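# Fit the matching cork panel into the frame recess

## Task

Find the single cork panel whose size matches the picture frame's recess and set it into that recess so all four corners rest flat on the recess floor, with no other panel lying on or above it; afterwards release every object so neither hand holds anything.

## Robot and tools

Robot: two arms, left_arm carrying a five-finger left hand and right_arm carrying a five-finger right hand (mirror images). Bases in the scene frame: left_arm at (+0.035, +0.333, -0.001) m, right_arm at (+0.018, -0.361, +0.001) m, both turned only slightly about z. A post stands fixed behind the arms. Loose objects may occasionally get nudged by something else.

Frame: scene frame, origin at table-top height midway between the nominal bases; +x out over the table, +y toward left_arm's side, +z up. Camera left/right is not the arm naming. Reported positions and orientations can be a few cm off, more at long reach, and an arm often rests 1 to 3 cm (sometimes 5 cm) below or short of what was commanded without touching anything.

Hand point: a point 0.05 m in front of the palm and 0.15 m from the wrist flange along the fingers. Its +z runs along straight fingers, +y out of the palm, +x across the palm away from the thumb on the right hand (toward the thumb on the left hand). Straight fingertips extend 0.06 to 0.07 m past the point along +z and sit 0.06 m behind it along -y. A bracket on the little-finger side of the wrist can collide with things.

Row layout (used by execute_actions and move): one flat list of 28 numbers, each in [-1, 1], always covering both arms. Order: left_arm dx, dy, dz, rx, ry, rz; left hand thumb_turn, thumb_bend, index, middle, ring, little; left force_limit, speed; then the same 14 for right_arm and its hand. The six pose numbers are an offset, not a pose: displacement of the hand point from that arm's current Hand target (shown in the last result), along scene-frame axes, with rotation (rx, ry, rz as one rotation vector) about the Hand target position. Scale: 1.0 = 0.6 m or 180 degrees. Six zeros means no new pose request. Orientation commands are clipped to within 40 degrees of the measured orientation each step.

Hand numbers are absolute targets, not offsets: -1 open, +1 closed. thumb_turn -1 beside the palm, +1 opposite the fingers; thumb_bend -1 straight, +1 bent; fingers -1 straight, +1 curled. force_limit maps -1..+1 to about 0..10 N at the fingertip (0..15 N for the two thumb motors); speed rises from near zero at -1 to full at +0.48 and stays full above. For a gentle grip close at speed -0.94 or below. There is no 'no change' value: to keep a hand as is, resend the last eight numbers you sent it; if nothing was ever sent, use its hand_measured six plus hand_force_limit and hand_speed. With the thumb in front, the hand grips things about 0.035 to 0.065 m thick, handles down to about 0.025 m, or a light item up to about 0.08 m between thumb tip and index pad. To loosen, send targets more open than hand_measured.

execute_actions: actions = list of actions; each action is a table of up to 15 rows, one per 1/30 s step; a short table repeats its last row to step 15. Every row in an action is an offset from the Hand target at that action's start, not from the previous row; each new action starts from the updated Hand target, so repeating an offset moves further. cameras optional: names, ["all"] or []; an empty actions list returns images by default.

move: target is one 28-number row or a list of up to 15; every target is an offset from the same starting Hand targets. speed in m/s (0.002 to 4.3, default 0.25; turns at twice that in rad/s), one value or one per target. blend in m rounds corners (0 = stop at each). Whole move limited to 10 s. Paths ignore obstacles and the other arm; faster means harder impacts and more lag or overshoot. blocking=false returns after about 0.5 s while the move continues. Result adds a 'move:' line: done, off_target, moving, held or fault, and limits such as paced or held. done/off_target say nothing about contact.

wait: seconds 0 to 3600; lets a running move continue. stop: brakes a running move. zoom_image: camera (cam_high, cam_left_wrist, cam_right_wrist) and region [x0, y0, x1, y1] in pixels, max 504 each side, on the newest image. show_instructions: shows the reference pages. finished_scene: ends the scene irreversibly.

Results: end_effector_position (m) and end_effector_quat_wxyz in the scene frame, Hand target (the base for the next offsets), joint positions, velocities and torques, hand_measured, hand_stopped_by (moving, target, force, stalled, fault) and hand_load_n (positive when pushed open; near 0 after a lost grip), motor temperatures. Cameras: cam_high 896x504 fixed, two wrist fisheyes 672x504.

Cautions: if a thing leaves the table, the task fails. Do not drop parts even a few mm, release moving parts, slam or hard-push, or hit fixed or heavy objects; never press the two arms or hands together (a moderate clash can end the scene). An arm blocked by something keeps pushing until commanded back past its hand point. Long pushes, stretched arms or held loads heat motors; at 100 °C that arm goes limp for 30 to 60 s. Finish with the correct panel flat in the recess, nothing above it, and both hands open and clear.

Each tool is called after "Call:" as name(argument=value, ...), one argument or row to a line, values as JSON.

Reference images:

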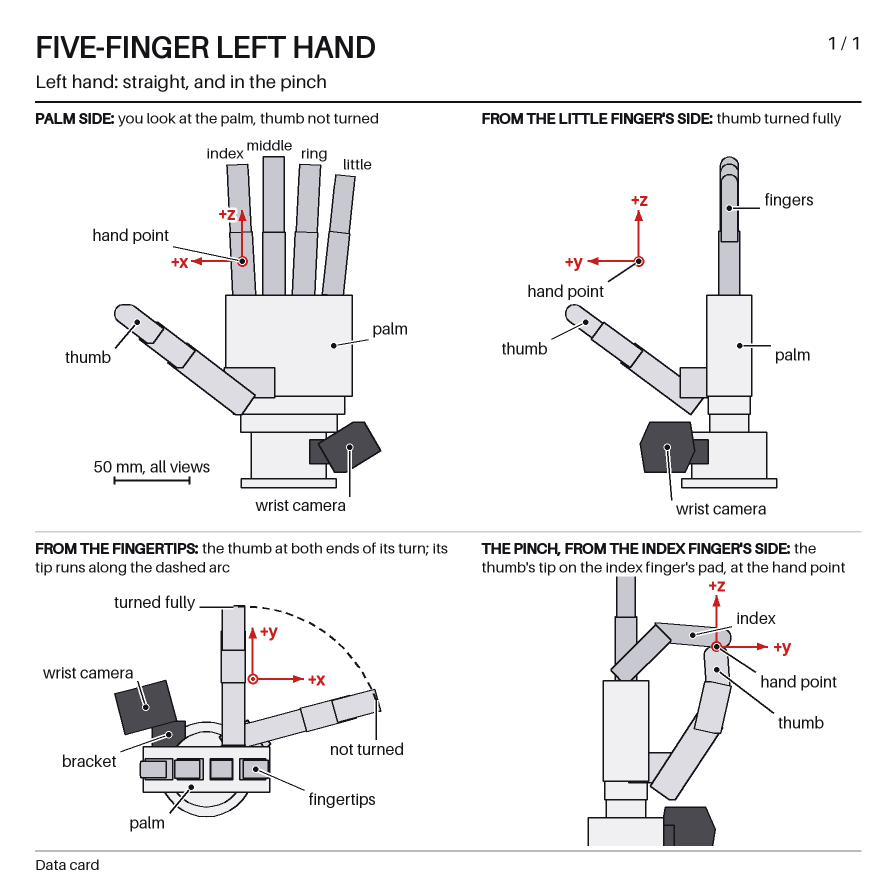

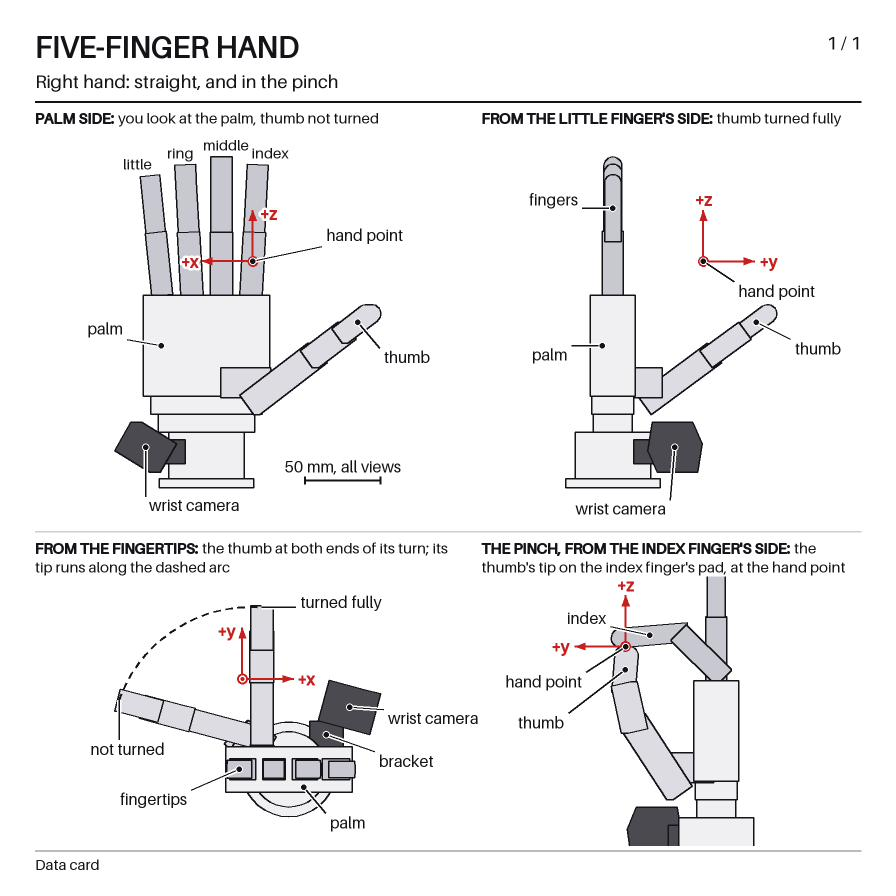

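## Session

Call:
execute_actions(
  actions=[],
)

Scene clock: 0.00 s.
left_arm: end_effector_position=(+0.3924, +0.5273, +0.2381) hand_measured=(-1.000, -1.000, -1.000, -1.000, -1.000, -1.000) hand_load_n=(+0.0, +0.0, +0.0, +0.0, +0.0, +0.0) hand_stopped_by=(target, target, target, target, target, target) hand_force_limit=0.00 hand_speed=-0.80 end_effector_quat_wxyz=(-0.474, +0.518, -0.436, +0.562) | right_arm: end_effector_position=(+0.5993, -0.3456, +0.3476) hand_measured=(-1.000, -1.000, -1.000, -1.000, -1.000, -1.000) hand_load_n=(+0.0, +0.5, +0.0, +0.0, +0.0, +0.0) hand_stopped_by=(target, target, target, target, target, target) hand_force_limit=0.00 hand_speed=-0.80 end_effector_quat_wxyz=(+0.353, -0.607, +0.685, -0.194)
Joint positions: left_arm=[0.981 1.089 0.438 0.795 0.97 -0.291] | right_arm=[-0.165 1.478 1.61 -0.903 -0.249 0.109]
Joint velocities: within noise
Joint torques (N m): no reading
Motor temperatures (°C): left_arm=[27 23 19 20 21 29] | right_arm=[23 21 22 23 24 24]
Heat: left arm: hottest wrist roll 29 °C; right arm: hottest wrist yaw 24 °C.
Hand target: left_arm +0.3948, +0.5307, +0.2441; -0.479, +0.514, -0.438, +0.562 | right_arm +0.6040, -0.3461, +0.3610; +0.362, -0.605, +0.680, -0.203

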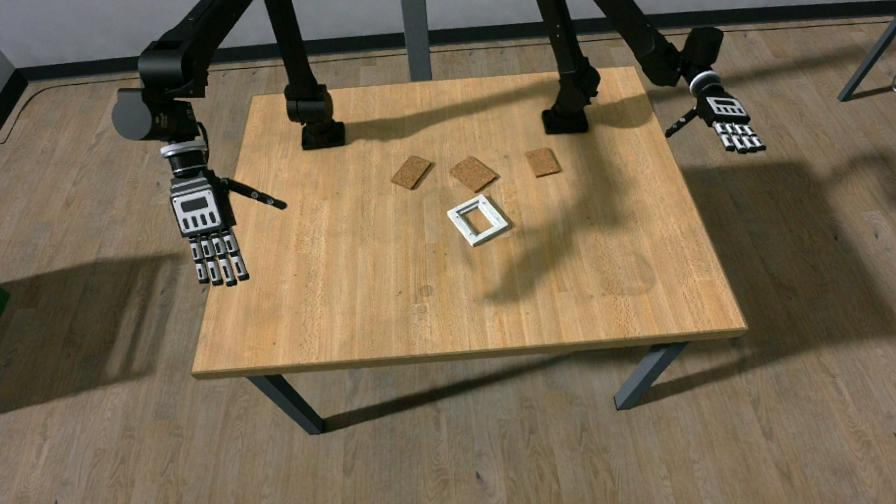

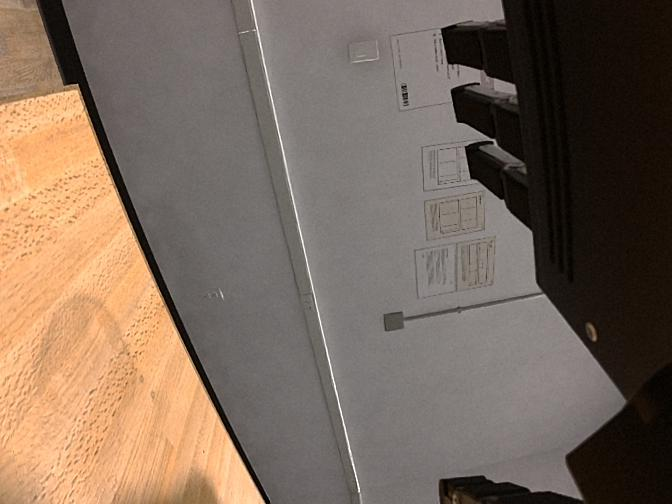

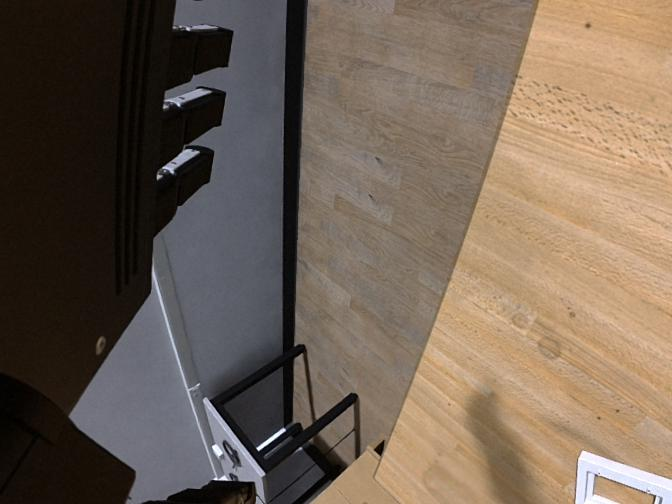

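Call:
zoom_image(
  camera="cam_high",
  region=[380, 130, 580, 260],
)

Call:
zoom_image(
  camera="cam_high",
  region=[435, 185, 525, 255],
)

Call:
zoom_image(
  camera="cam_high",
  region=[385, 140, 565, 200],
)

Scaled by 2.520 from the camera's image (finer frame: 1280x720).

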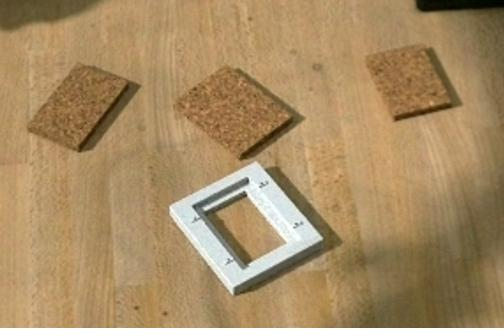

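Scaled by 5.600 from the camera's image (finer frame: 1280x720).

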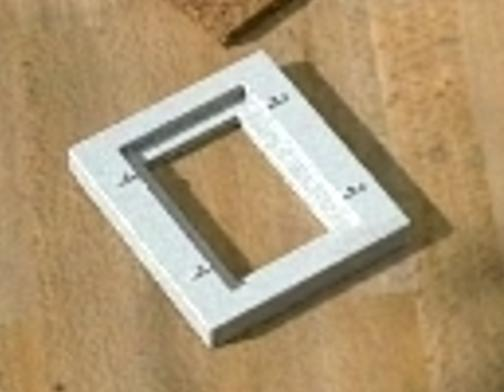

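Scaled by 2.800 from the camera's image (finer frame: 1280x720).

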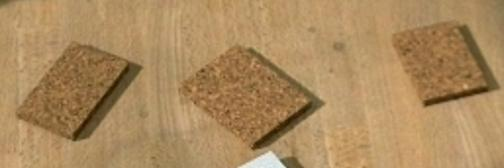

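Call:
zoom_image(
  camera="cam_high",
  region=[385, 148, 441, 196],
)

Call:
zoom_image(
  camera="cam_high",
  region=[445, 148, 501, 196],
)

Call:
zoom_image(
  camera="cam_high",
  region=[515, 140, 571, 188],
)

Call:
zoom_image(
  camera="cam_high",
  region=[443, 188, 513, 248],
)

Scaled by 9.000 from the camera's image (finer frame: 1280x720).

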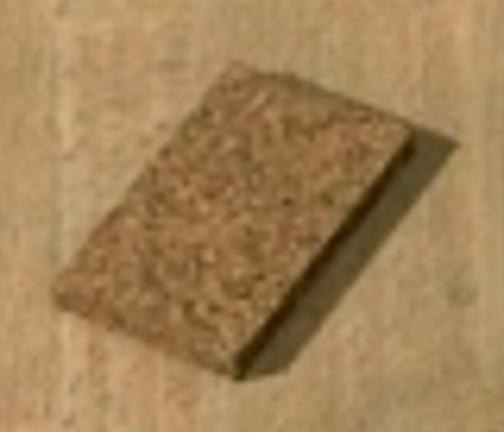

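Scaled by 9.000 from the camera's image (finer frame: 1280x720).

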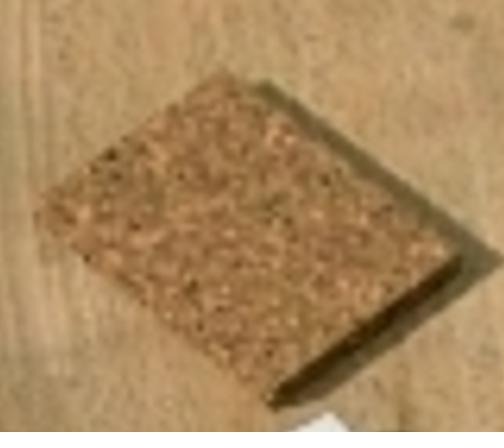

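Scaled by 9.000 from the camera's image (finer frame: 1280x720).

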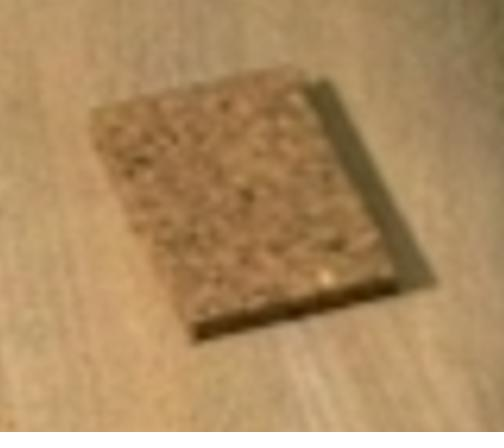

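Scaled by 7.200 from the camera's image (finer frame: 1280x720).

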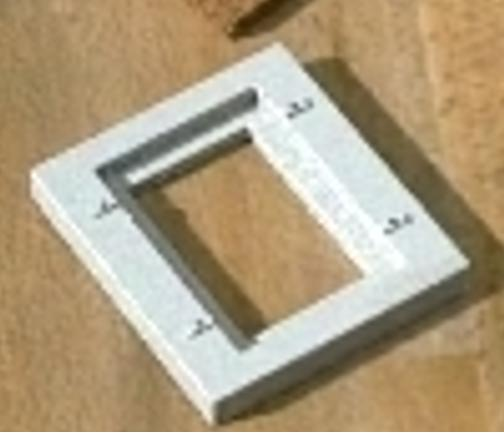

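Call:
move(
  target=[0,0,0,0,0,0,-1,-1,-1,-1,-1,-1,0,-0.8,-0.3575,0.4967,-0.0925,-0.0162,-0.0454,0.272,1,-1,-0.5,-0.5,-1,-1,-0.4,-0.5],
  cameras=["cam_high","cam_right_wrist"],
)

Scene clock: 14.10 s.
left_arm: end_effector_position=(+0.3924, +0.5273, +0.2381) hand_measured=(-1.000, -1.000, -1.000, -1.000, -1.000, -1.000) hand_load_n=(+0.0, +0.0, +0.0, +0.0, +0.0, +0.0) hand_stopped_by=(target, target, target, target, target, target) hand_force_limit=0.00 hand_speed=-0.80 end_effector_quat_wxyz=(-0.474, +0.518, -0.436, +0.562) | right_arm: end_effector_position=(+0.3865, -0.0472, +0.3017) hand_measured=(+1.000, -1.000, -0.500, -0.500, -1.000, -1.000) hand_load_n=(+0.0, +0.0, +0.0, +0.0, +0.0, +0.0) hand_stopped_by=(target, target, target, target, target, target) hand_force_limit=-0.40 hand_speed=-0.50 end_effector_quat_wxyz=(-0.438, +0.826, -0.344, +0.083)
Joint positions: left_arm=[0.981 1.089 0.438 0.795 0.97 -0.291] | right_arm=[0.463 1.196 1.196 -0.705 -0.376 -0.096]
Joint torques (N m): left_arm=[1.2 -4.6 8.87 2.1 -0.05 0.08] | right_arm=[-0.91 -7.65 9.2 1.96 -0.05 -0.22]
Heat: left arm: hottest wrist roll 29 °C; right arm: hottest elbow 24 °C.
Hand target: left_arm +0.3948, +0.5307, +0.2441; -0.479, +0.514, -0.438, +0.562 | right_arm +0.3894, -0.0481, +0.3053; -0.444, +0.825, -0.336, +0.093
Off the commanded pose: left_arm 0.007 m, 1 deg | right_arm 0.005 m, 2 deg.
move: done
cam_right_wrist: T_world_to_cam=[[-0.28031, -0.54744, -0.7885, 0.32144], [-0.95947, 0.13493, 0.24741, 0.3055], [-0.02905, 0.8259, -0.56307, 0.33593]] pos_world=[0.39298, -0.1427, 0.36703]

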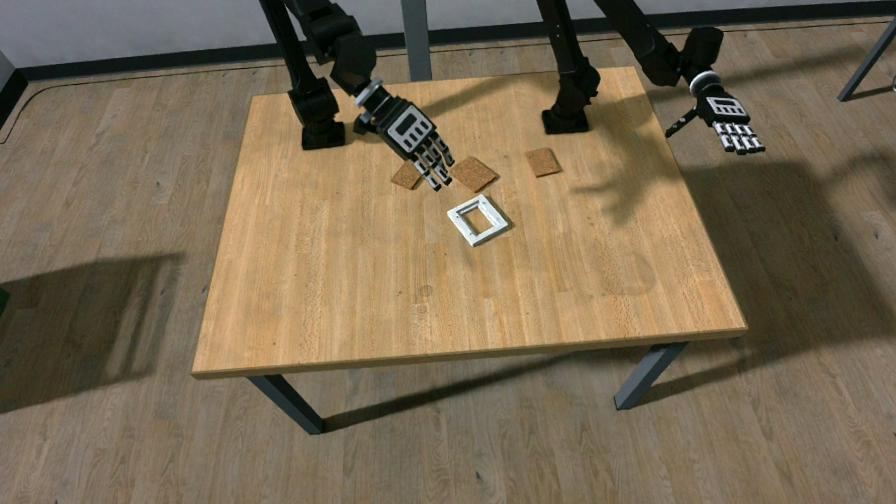

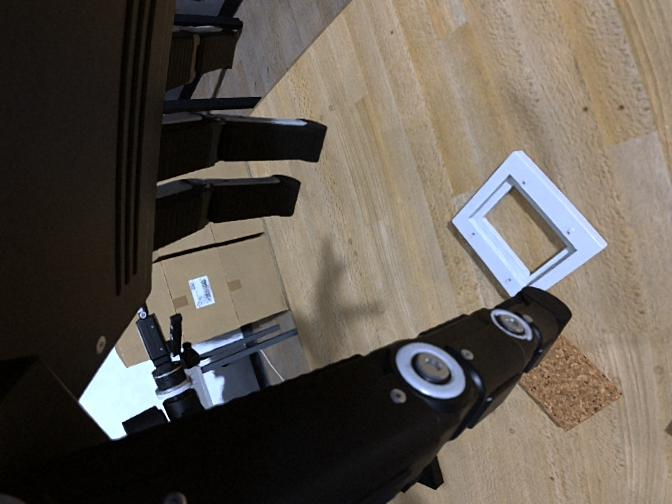

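Call:
zoom_image(
  camera="cam_right_wrist",
  region=[440, 140, 640, 440],
)

Scaled by 1.680 from the camera's image (finer frame: 960x720).

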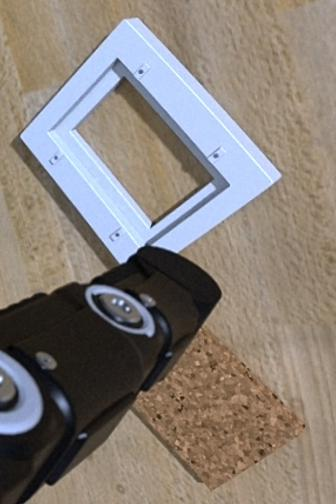

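Call:
move(
  target=[0,0,0,0,0,0,-1,-1,-1,-1,-1,-1,0,-0.8,-0.3573,0.4968,-0.2422,-0.016,-0.0451,0.2724,1,-1,-0.5,-0.5,-1,-1,-0.4,-0.5],
  cameras=["cam_high","cam_right_wrist"],
)

Scene clock: 17.13 s.
left_arm: end_effector_position=(+0.3924, +0.5273, +0.2381) hand_measured=(-1.000, -1.000, -1.000, -1.000, -1.000, -1.000) hand_load_n=(+0.0, +0.0, +0.0, -0.5, +0.0, -0.5) hand_stopped_by=(target, target, target, target, target, target) hand_force_limit=0.00 hand_speed=-0.80 end_effector_quat_wxyz=(-0.474, +0.518, -0.436, +0.562) | right_arm: end_effector_position=(+0.1649, +0.2317, +0.1382) hand_measured=(+1.000, -1.000, -0.500, -0.500, -1.000, -1.000) hand_load_n=(+0.0, +0.0, +0.0, +0.0, +0.0, +0.0) hand_stopped_by=(target, target, target, target, target, target) hand_force_limit=-0.40 hand_speed=-0.50 end_effector_quat_wxyz=(-0.423, +0.903, +0.060, -0.047)
Joint positions: left_arm=[0.981 1.089 0.438 0.795 0.97 -0.291] | right_arm=[1.136 1.653 1.267 -0.388 -0.425 -0.338]
Joint torques (N m): left_arm=[1.2 -4.54 8.87 2.07 -0.05 0.08] | right_arm=[-0.85 -12.34 12.27 1.46 -0.29 -0.21]
Heat: left arm: hottest wrist roll 29 °C; right arm: hottest elbow 24 °C.
Hand target: left_arm +0.3948, +0.5307, +0.2441; -0.479, +0.514, -0.438, +0.562 | right_arm +0.1752, +0.2500, +0.1601; -0.445, +0.892, +0.070, -0.035
Off the commanded pose: left_arm 0.007 m, 1 deg | right_arm 0.030 m, 3 deg.
move: off_target (right_arm)
cam_right_wrist: T_world_to_cam=[[0.33356, -0.58115, -0.7423, 0.18331], [-0.75537, -0.63587, 0.1584, 0.25294], [-0.56406, 0.50787, -0.65108, 0.18121]] pos_world=[0.23213, 0.17534, 0.21399]

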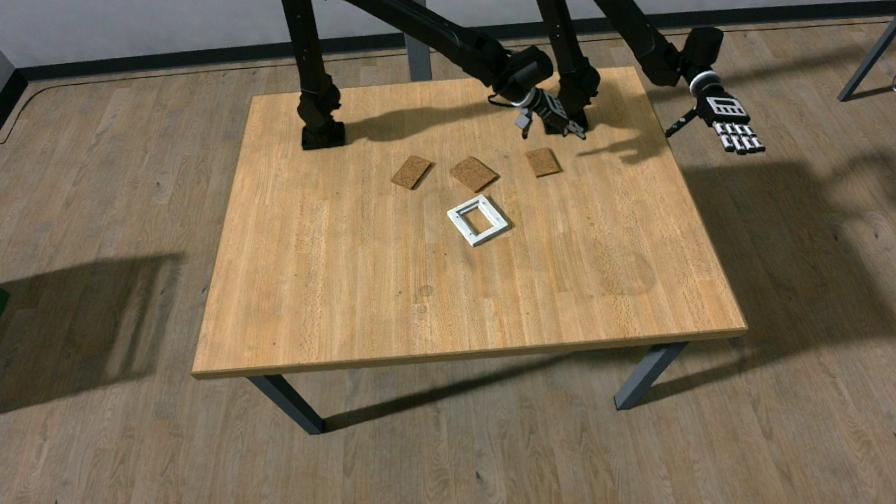

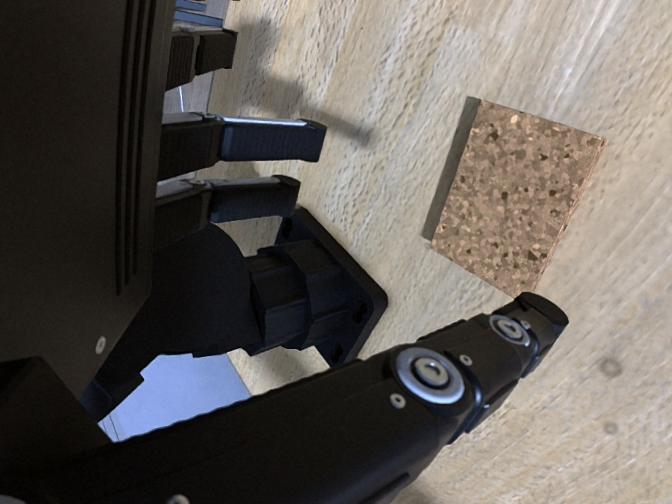

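Call:
zoom_image(
  camera="cam_right_wrist",
  region=[410, 80, 630, 345],
)

Scaled by 1.902 from the camera's image (finer frame: 960x720).

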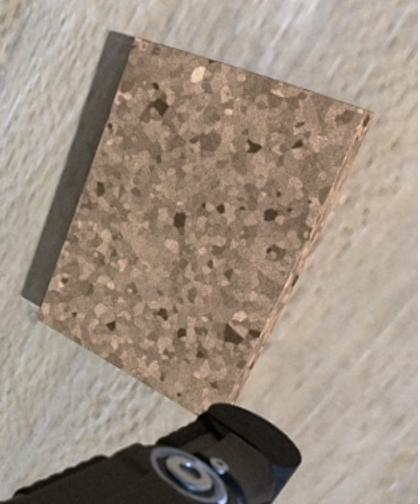

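Call:
move(
  target=[0,0,0,0,0,0,-1,-1,-1,-1,-1,-1,0,-0.8,-0.0185,0.0392,-0.1137,0.0164,-0.0084,0.0239,1,-1,-0.5,-0.5,-1,-1,-0.4,-0.5],
  speed=0.12,
  cameras=["cam_high","cam_right_wrist"],
)

Call:
zoom_image(
  camera="cam_right_wrist",
  region=[260, 80, 660, 380],
)

Call:
zoom_image(
  camera="cam_high",
  region=[490, 80, 610, 190],
)

Scene clock: 20.43 s.
left_arm: end_effector_position=(+0.3924, +0.5273, +0.2381) hand_measured=(-1.000, -1.000, -1.000, -1.000, -1.000, -1.000) hand_load_n=(+0.0, +0.0, +0.0, -0.5, +0.0, +0.0) hand_stopped_by=(target, target, target, target, target, target) hand_force_limit=0.00 hand_speed=-0.80 end_effector_quat_wxyz=(-0.474, +0.518, -0.436, +0.562) | right_arm: end_effector_position=(+0.1662, +0.2699, +0.0929) hand_measured=(+1.000, -1.000, -0.500, -0.500, -1.000, -1.000) hand_load_n=(+0.0, +0.0, +0.0, +0.0, +0.0, +0.0) hand_stopped_by=(target, target, target, target, target, target) hand_force_limit=-0.40 hand_speed=-0.50 end_effector_quat_wxyz=(-0.460, +0.881, +0.100, -0.040)
Joint positions: left_arm=[0.981 1.089 0.438 0.795 0.97 -0.291] | right_arm=[1.151 1.77 1.257 -0.181 -0.46 -0.379]
Joint torques (N m): left_arm=[1.2 -4.6 8.85 2.1 -0.05 0.08] | right_arm=[-0.03 -13.22 8.25 1.8 -0.29 -0.23]
Heat: left arm: hottest wrist roll 29 °C; right arm: hottest elbow 25 °C.
Hand target: left_arm +0.3948, +0.5307, +0.2441; -0.479, +0.514, -0.438, +0.562 | right_arm +0.1642, +0.2735, +0.0919; -0.465, +0.878, +0.110, -0.038
Off the commanded pose: left_arm 0.007 m, 1 deg | right_arm 0.004 m, 1 deg.
move: done
cam_right_wrist: T_world_to_cam=[[0.39967, -0.4887, -0.77552, 0.13865], [-0.71601, -0.69469, 0.06877, 0.30297], [-0.57236, 0.5278, -0.62756, 0.12676]] pos_world=[0.23407, 0.21132, 0.16624]

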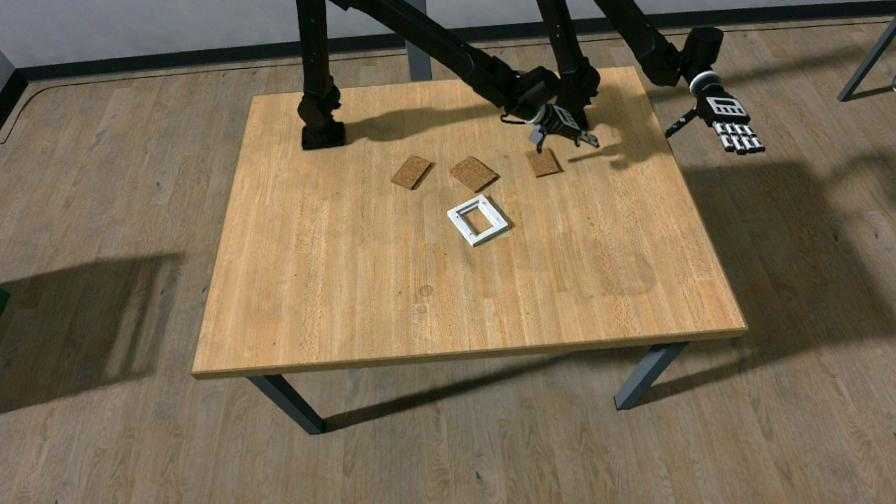

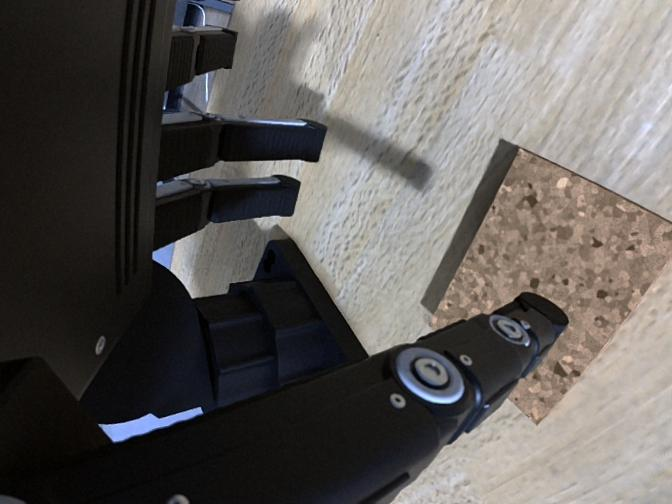

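Scaled by 1.260 from the camera's image (finer frame: 960x720).

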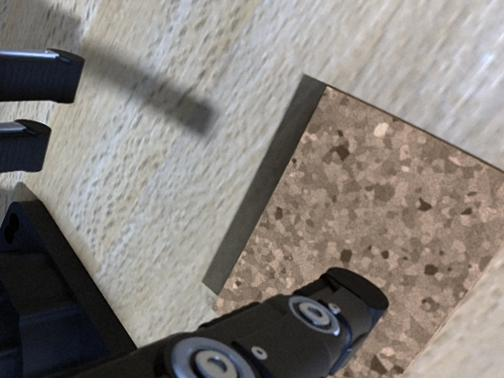

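Scaled by 4.200 from the camera's image (finer frame: 1280x720).

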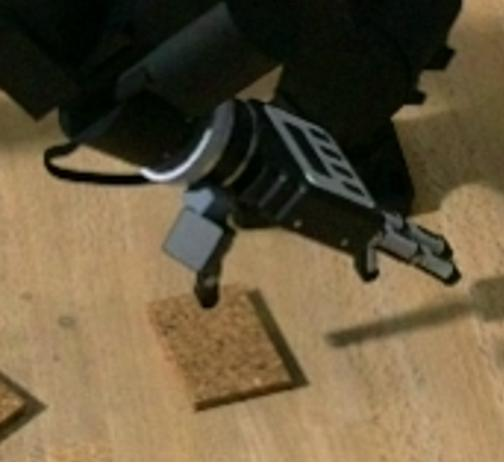

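Call:
move(
  target=[0,0,0,0,0,0,-1,-1,-1,-1,-1,-1,0,-0.8,-0.0142,-0.0305,-0.0632,-0.006,0.002,0.0,1,-1,-0.5,-0.5,-1,-1,-0.4,-0.5],
  speed=0.1,
  cameras=["cam_high","cam_right_wrist"],
)

Call:
zoom_image(
  camera="cam_right_wrist",
  region=[260, 80, 660, 380],
)

Call:
zoom_image(
  camera="cam_high",
  region=[490, 80, 610, 190],
)

Scene clock: 24.10 s.
left_arm: end_effector_position=(+0.3924, +0.5273, +0.2381) hand_measured=(-1.000, -1.000, -1.000, -1.000, -1.000, -1.000) hand_load_n=(+0.0, +0.0, +0.0, +0.0, +0.0, +0.0) hand_stopped_by=(target, target, target, target, target, target) hand_force_limit=0.00 hand_speed=-0.80 end_effector_quat_wxyz=(-0.474, +0.518, -0.436, +0.562) | right_arm: end_effector_position=(+0.1588, +0.2522, +0.0579) hand_measured=(+1.000, -1.000, -0.500, -0.500, -1.000, -1.000) hand_load_n=(+0.0, +0.0, +0.0, +0.0, +0.0, +0.0) hand_stopped_by=(target, target, target, target, target, target) hand_force_limit=-0.40 hand_speed=-0.50 end_effector_quat_wxyz=(-0.455, +0.884, +0.099, -0.043)
Joint positions: left_arm=[0.981 1.089 0.438 0.795 0.97 -0.291] | right_arm=[1.152 1.78 1.17 -0.098 -0.46 -0.38]
Joint torques (N m): left_arm=[1.2 -4.6 8.88 2.1 -0.04 0.08] | right_arm=[-0.26 -13.04 7.92 1.88 -0.19 -0.2]
Heat: left arm: hottest wrist roll 29 °C; right arm: hottest elbow 25 °C.
Hand target: left_arm +0.3948, +0.5307, +0.2441; -0.479, +0.514, -0.438, +0.562 | right_arm +0.1555, +0.2552, +0.0538; -0.457, +0.882, +0.108, -0.042
Off the commanded pose: left_arm 0.007 m, 1 deg | right_arm 0.006 m, 1 deg.
move: done
cam_right_wrist: T_world_to_cam=[[0.39633, -0.49867, -0.77088, 0.10859], [-0.71495, -0.69439, 0.08161, 0.28685], [-0.57599, 0.5188, -0.63173, 0.1131]] pos_world=[0.22719, 0.19466, 0.13175]

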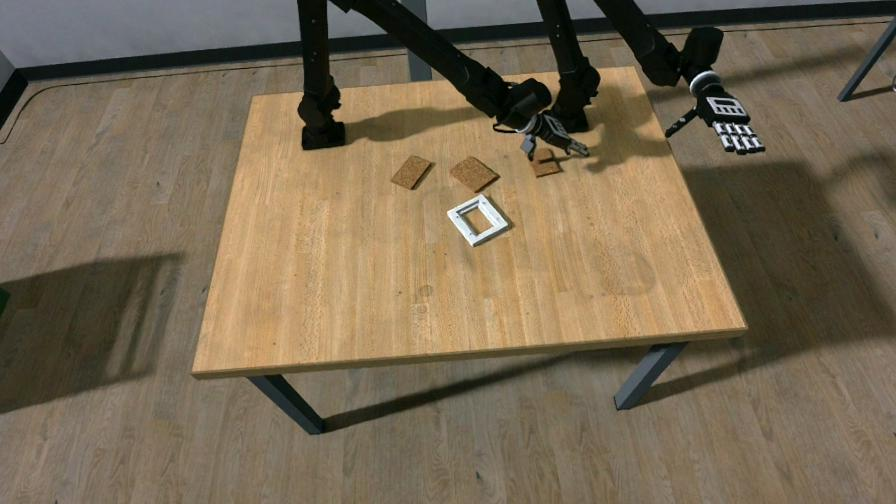

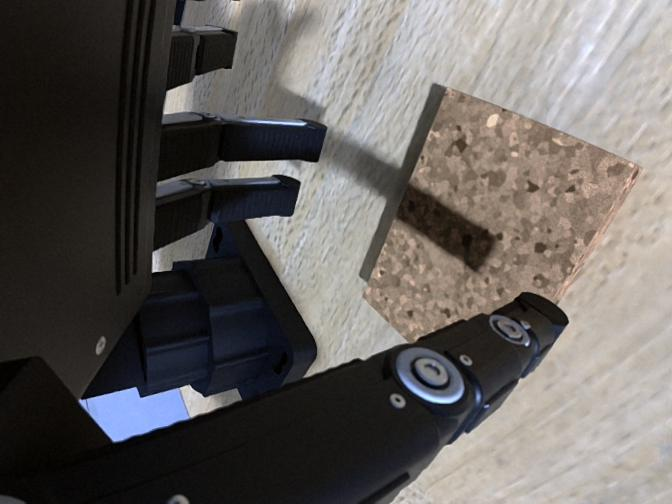

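Scaled by 1.260 from the camera's image (finer frame: 960x720).

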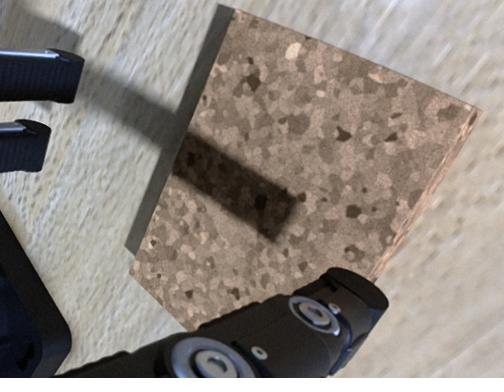

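Scaled by 4.200 from the camera's image (finer frame: 1280x720).

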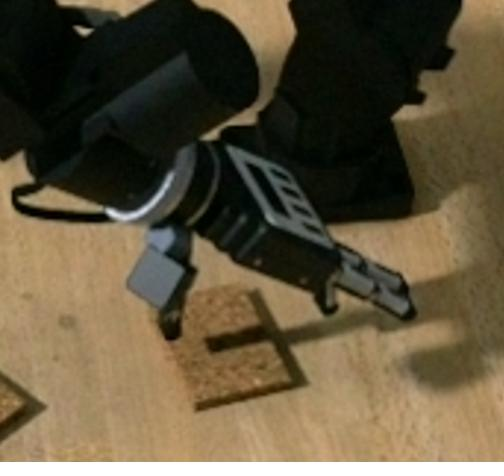

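Call:
move(
  target=[0,0,0,0,0,0,-1,-1,-1,-1,-1,-1,0,-0.8,0,-0.0038,-0.0365,0,0,0.0,1,-1,-0.5,-0.5,-1,-1,-0.4,-0.5],
  speed=0.05,
  cameras=["cam_high","cam_right_wrist"],
)

Call:
zoom_image(
  camera="cam_right_wrist",
  region=[260, 80, 660, 380],
)

Call:
zoom_image(
  camera="cam_high",
  region=[490, 100, 580, 190],
)

Scene clock: 25.80 s.
left_arm: end_effector_position=(+0.3924, +0.5273, +0.2381) hand_measured=(-1.000, -1.000, -1.000, -1.000, -1.000, -1.000) hand_load_n=(+0.0, +0.0, +0.0, +0.0, -0.5, +0.0) hand_stopped_by=(target, target, target, target, target, target) hand_force_limit=0.00 hand_speed=-0.80 end_effector_quat_wxyz=(-0.474, +0.518, -0.436, +0.562) | right_arm: end_effector_position=(+0.1580, +0.2503, +0.0353) hand_measured=(+1.000, -1.000, -0.500, -0.500, -1.000, -1.000) hand_load_n=(+0.0, +0.0, +0.0, +0.0, +0.0, +0.0) hand_stopped_by=(target, target, target, target, target, target) hand_force_limit=-0.40 hand_speed=-0.50 end_effector_quat_wxyz=(-0.454, +0.884, +0.099, -0.044)
Joint positions: left_arm=[0.981 1.089 0.438 0.795 0.97 -0.291] | right_arm=[1.152 1.812 1.145 -0.043 -0.46 -0.38]
Joint torques (N m): left_arm=[1.2 -4.66 8.88 2.09 -0.05 0.08] | right_arm=[-0.26 -13.1 7.53 1.77 -0.24 -0.22]
Heat: left arm: hottest wrist roll 29 °C; right arm: hottest elbow 25 °C.
Hand target: left_arm +0.3948, +0.5307, +0.2441; -0.479, +0.514, -0.438, +0.562 | right_arm +0.1556, +0.2530, +0.0320; -0.457, +0.882, +0.108, -0.042
Off the commanded pose: left_arm 0.007 m, 1 deg | right_arm 0.005 m, 1 deg.
move: done
cam_right_wrist: T_world_to_cam=[[0.39589, -0.49978, -0.77038, 0.09081], [-0.71493, -0.69425, 0.08299, 0.28676], [-0.57632, 0.51791, -0.63216, 0.09964]] pos_world=[0.22649, 0.19287, 0.10915]

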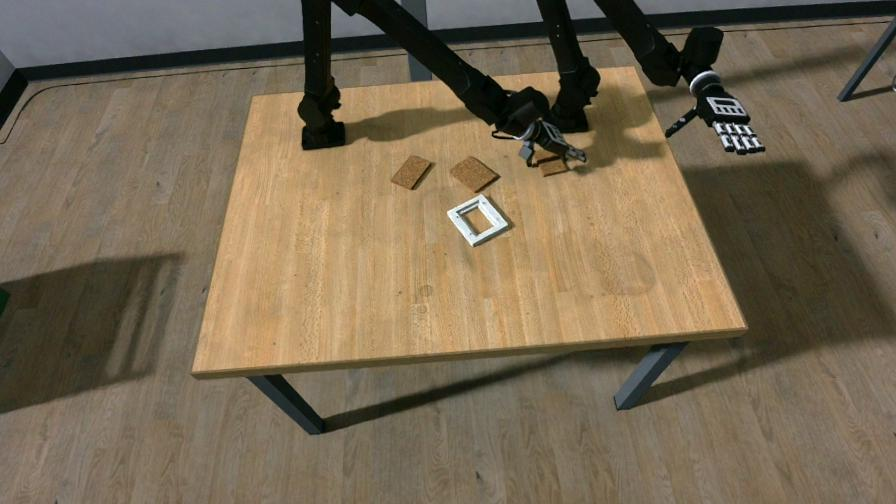

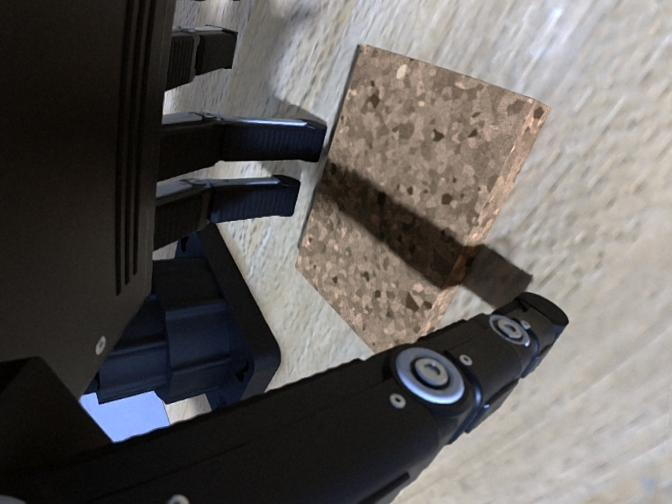

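Scaled by 1.260 from the camera's image (finer frame: 960x720).

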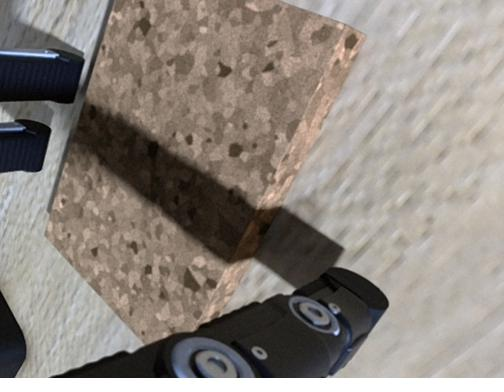

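Scaled by 5.600 from the camera's image (finer frame: 1280x720).

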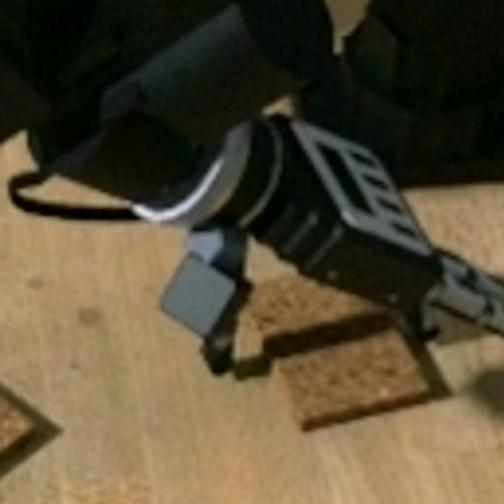

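Call:
move(
  target=[0,0,0,0,0,0,-1,-1,-1,-1,-1,-1,0,-0.8,-0.0017,0.029,0,0,0,0.0,1,-1,-0.5,-0.5,-1,-1,-0.4,-0.5],
  speed=0.05,
  cameras=["cam_high","cam_right_wrist"],
)

Call:
zoom_image(
  camera="cam_high",
  region=[490, 100, 580, 190],
)

Scene clock: 27.87 s.
left_arm: end_effector_position=(+0.3924, +0.5273, +0.2381) hand_measured=(-1.000, -1.000, -1.000, -1.000, -1.000, -1.000) hand_load_n=(+0.0, +0.0, +0.0, +0.0, +0.0, +0.0) hand_stopped_by=(target, target, target, target, target, target) hand_force_limit=0.00 hand_speed=-0.80 end_effector_quat_wxyz=(-0.474, +0.518, -0.436, +0.562) | right_arm: end_effector_position=(+0.1551, +0.2551, +0.0295) hand_measured=(+1.000, -1.000, -0.500, -0.500, -1.000, -1.000) hand_load_n=(+0.0, +0.0, +0.0, -0.5, +0.0, +0.0) hand_stopped_by=(target, target, target, target, target, target) hand_force_limit=-0.40 hand_speed=-0.50 end_effector_quat_wxyz=(-0.451, +0.886, +0.101, -0.044)
Joint positions: left_arm=[0.981 1.089 0.438 0.795 0.97 -0.291] | right_arm=[1.161 1.83 1.157 -0.041 -0.454 -0.38]
Joint torques (N m): left_arm=[1.14 -4.6 8.88 2.1 -0.04 0.08] | right_arm=[0.21 -12.81 10.07 1.36 -0.06 -0.11]
Heat: left arm: hottest wrist roll 29 °C; right arm: hottest elbow 25 °C.
Hand target: left_arm +0.3948, +0.5307, +0.2441; -0.479, +0.514, -0.438, +0.562 | right_arm +0.1545, +0.2704, +0.0320; -0.457, +0.882, +0.108, -0.042
Off the commanded pose: left_arm 0.007 m, 1 deg | right_arm 0.016 m, 1 deg.
move: off_target (right_arm)
cam_right_wrist: T_world_to_cam=[[0.39964, -0.5025, -0.76667, 0.08984], [-0.71221, -0.69675, 0.08542, 0.28854], [-0.5771, 0.51189, -0.63634, 0.09355]] pos_world=[0.22359, 0.19829, 0.10376]

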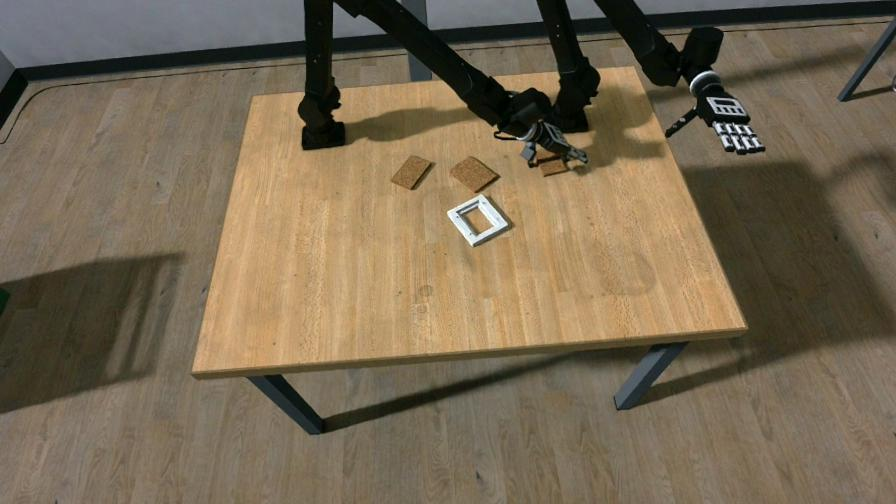

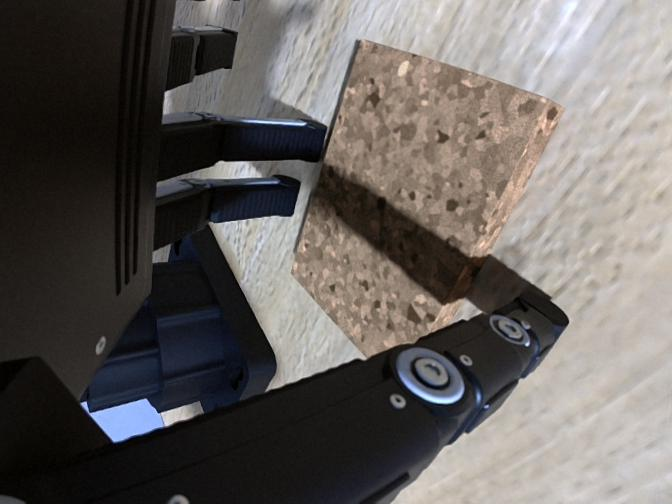

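Scaled by 5.600 from the camera's image (finer frame: 1280x720).

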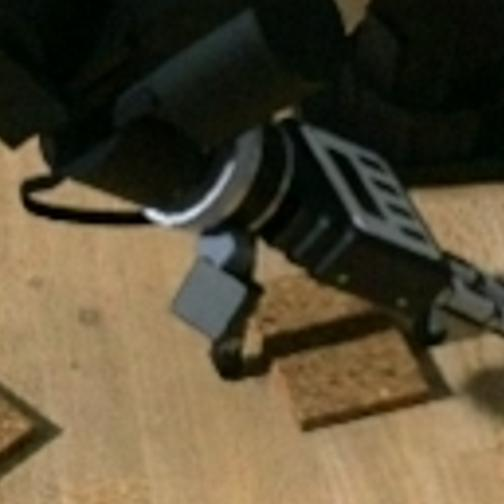

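Call:
move(
  target=[0,0,0,0,0,0,-1,-1,-1,-1,-1,-1,0,-0.8,0.003,0.01,0.025,0,0,0.0,1,-1,-0.5,-0.5,-1,-1,-0.4,-0.5],
  speed=0.05,
  cameras=["cam_right_wrist"],
)

Scene clock: 28.80 s.
left_arm: end_effector_position=(+0.3924, +0.5273, +0.2381) hand_measured=(-1.000, -1.000, -1.000, -1.000, -1.000, -1.000) hand_load_n=(+0.0, +0.0, +0.0, +0.0, +0.0, +0.0) hand_stopped_by=(target, target, target, target, target, target) hand_force_limit=0.00 hand_speed=-0.80 end_effector_quat_wxyz=(-0.474, +0.518, -0.436, +0.562) | right_arm: end_effector_position=(+0.1544, +0.2592, +0.0355) hand_measured=(+1.000, -1.000, -0.500, -0.500, -1.000, -1.000) hand_load_n=(+0.0, +0.0, +0.0, +0.0, +0.0, +0.0) hand_stopped_by=(target, target, target, target, target, target) hand_force_limit=-0.40 hand_speed=-0.50 end_effector_quat_wxyz=(-0.448, +0.887, +0.102, -0.047)
Joint positions: left_arm=[0.981 1.089 0.438 0.795 0.97 -0.291] | right_arm=[1.164 1.83 1.181 -0.074 -0.454 -0.38]
Joint torques (N m): left_arm=[1.14 -4.6 8.87 2.09 -0.05 0.08] | right_arm=[0.09 -13.04 10.89 0.91 -0.06 -0.11]
Heat: left arm: hottest wrist roll 29 °C; right arm: hottest elbow 26 °C.
Hand target: left_arm +0.3948, +0.5307, +0.2441; -0.479, +0.514, -0.438, +0.562 | right_arm +0.1563, +0.2764, +0.0471; -0.457, +0.882, +0.108, -0.042
Off the commanded pose: left_arm 0.007 m, 1 deg | right_arm 0.021 m, 2 deg.
move: off_target (right_arm)
cam_right_wrist: T_world_to_cam=[[0.39887, -0.50764, -0.76368, 0.0982], [-0.70953, -0.69842, 0.09366, 0.29013], [-0.58091, 0.5045, -0.63877, 0.09745]] pos_world=[0.2233, 0.20332, 0.11007]

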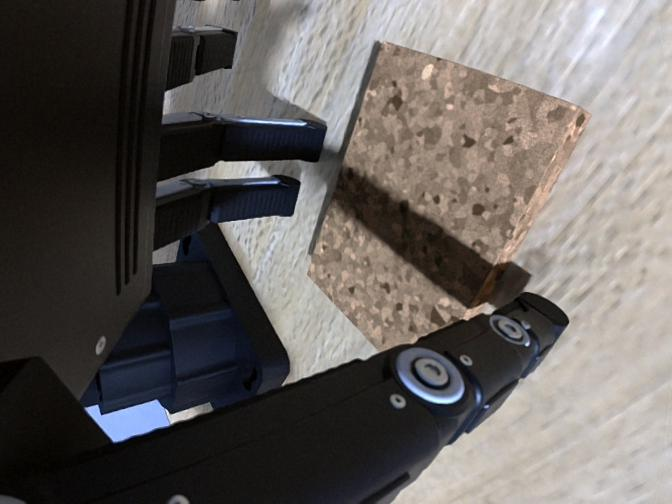

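Call:
move(
  target=[0,0,0,0,0,0,-1,-1,-1,-1,-1,-1,0,-0.8,0.003,0.02,0.0,0,0,0.0,1,-1,-0.5,-0.5,-1,-1,-0.4,-0.5],
  speed=0.05,
  cameras=["cam_right_wrist","cam_high"],
)

Call:
zoom_image(
  camera="cam_high",
  region=[490, 100, 580, 190],
)

Scene clock: 29.83 s.
left_arm: end_effector_position=(+0.3924, +0.5273, +0.2381) hand_measured=(-1.000, -1.000, -1.000, -1.000, -1.000, -1.000) hand_load_n=(+0.0, +0.0, +0.0, +0.0, +0.0, +0.0) hand_stopped_by=(target, target, target, target, target, target) hand_force_limit=0.00 hand_speed=-0.80 end_effector_quat_wxyz=(-0.474, +0.518, -0.436, +0.562) | right_arm: end_effector_position=(+0.1566, +0.2714, +0.0371) hand_measured=(+1.000, -1.000, -0.500, -0.500, -1.000, -1.000) hand_load_n=(+0.0, +0.0, +0.0, +0.0, +0.0, +0.0) hand_stopped_by=(target, target, target, target, target, target) hand_force_limit=-0.40 hand_speed=-0.50 end_effector_quat_wxyz=(-0.449, +0.887, +0.103, -0.046)
Joint positions: left_arm=[0.981 1.089 0.438 0.795 0.97 -0.291] | right_arm=[1.169 1.853 1.22 -0.087 -0.451 -0.38]
Joint torques (N m): left_arm=[1.2 -4.66 8.87 2.1 -0.05 0.08] | right_arm=[-0.21 -12.86 10.7 1.13 -0.08 -0.09]
Heat: left arm: hottest wrist roll 29 °C; right arm: hottest elbow 26 °C.
Hand target: left_arm +0.3948, +0.5307, +0.2441; -0.479, +0.514, -0.438, +0.562 | right_arm +0.1581, +0.2884, +0.0472; -0.457, +0.882, +0.108, -0.042
Off the commanded pose: left_arm 0.007 m, 1 deg | right_arm 0.020 m, 1 deg.
move: off_target (right_arm)
cam_right_wrist: T_world_to_cam=[[0.40232, -0.50472, -0.7638, 0.10337], [-0.7085, -0.70003, 0.08938, 0.30057], [-0.57979, 0.50519, -0.63923, 0.09336]] pos_world=[0.22549, 0.21541, 0.11177]
Images, in order (width x height): cam_high 896x504, cam_right_wrist 672x504.

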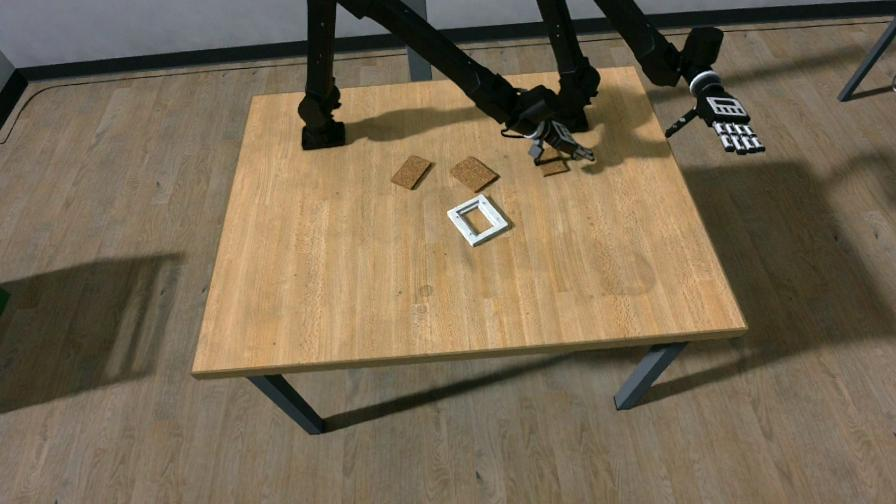

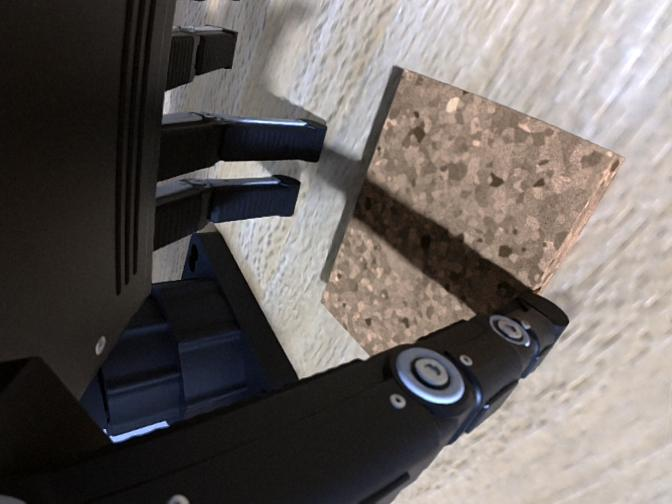

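Scaled by 5.600 from the camera's image (finer frame: 1280x720).

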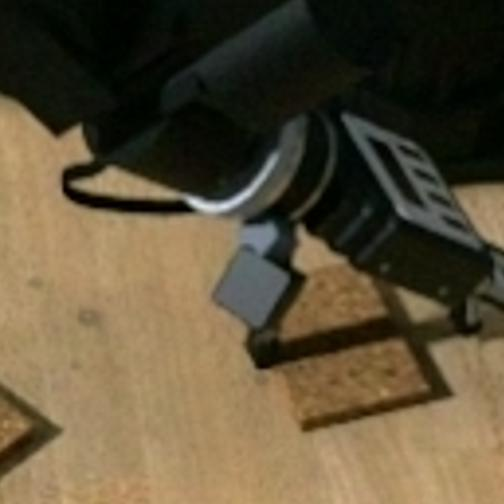

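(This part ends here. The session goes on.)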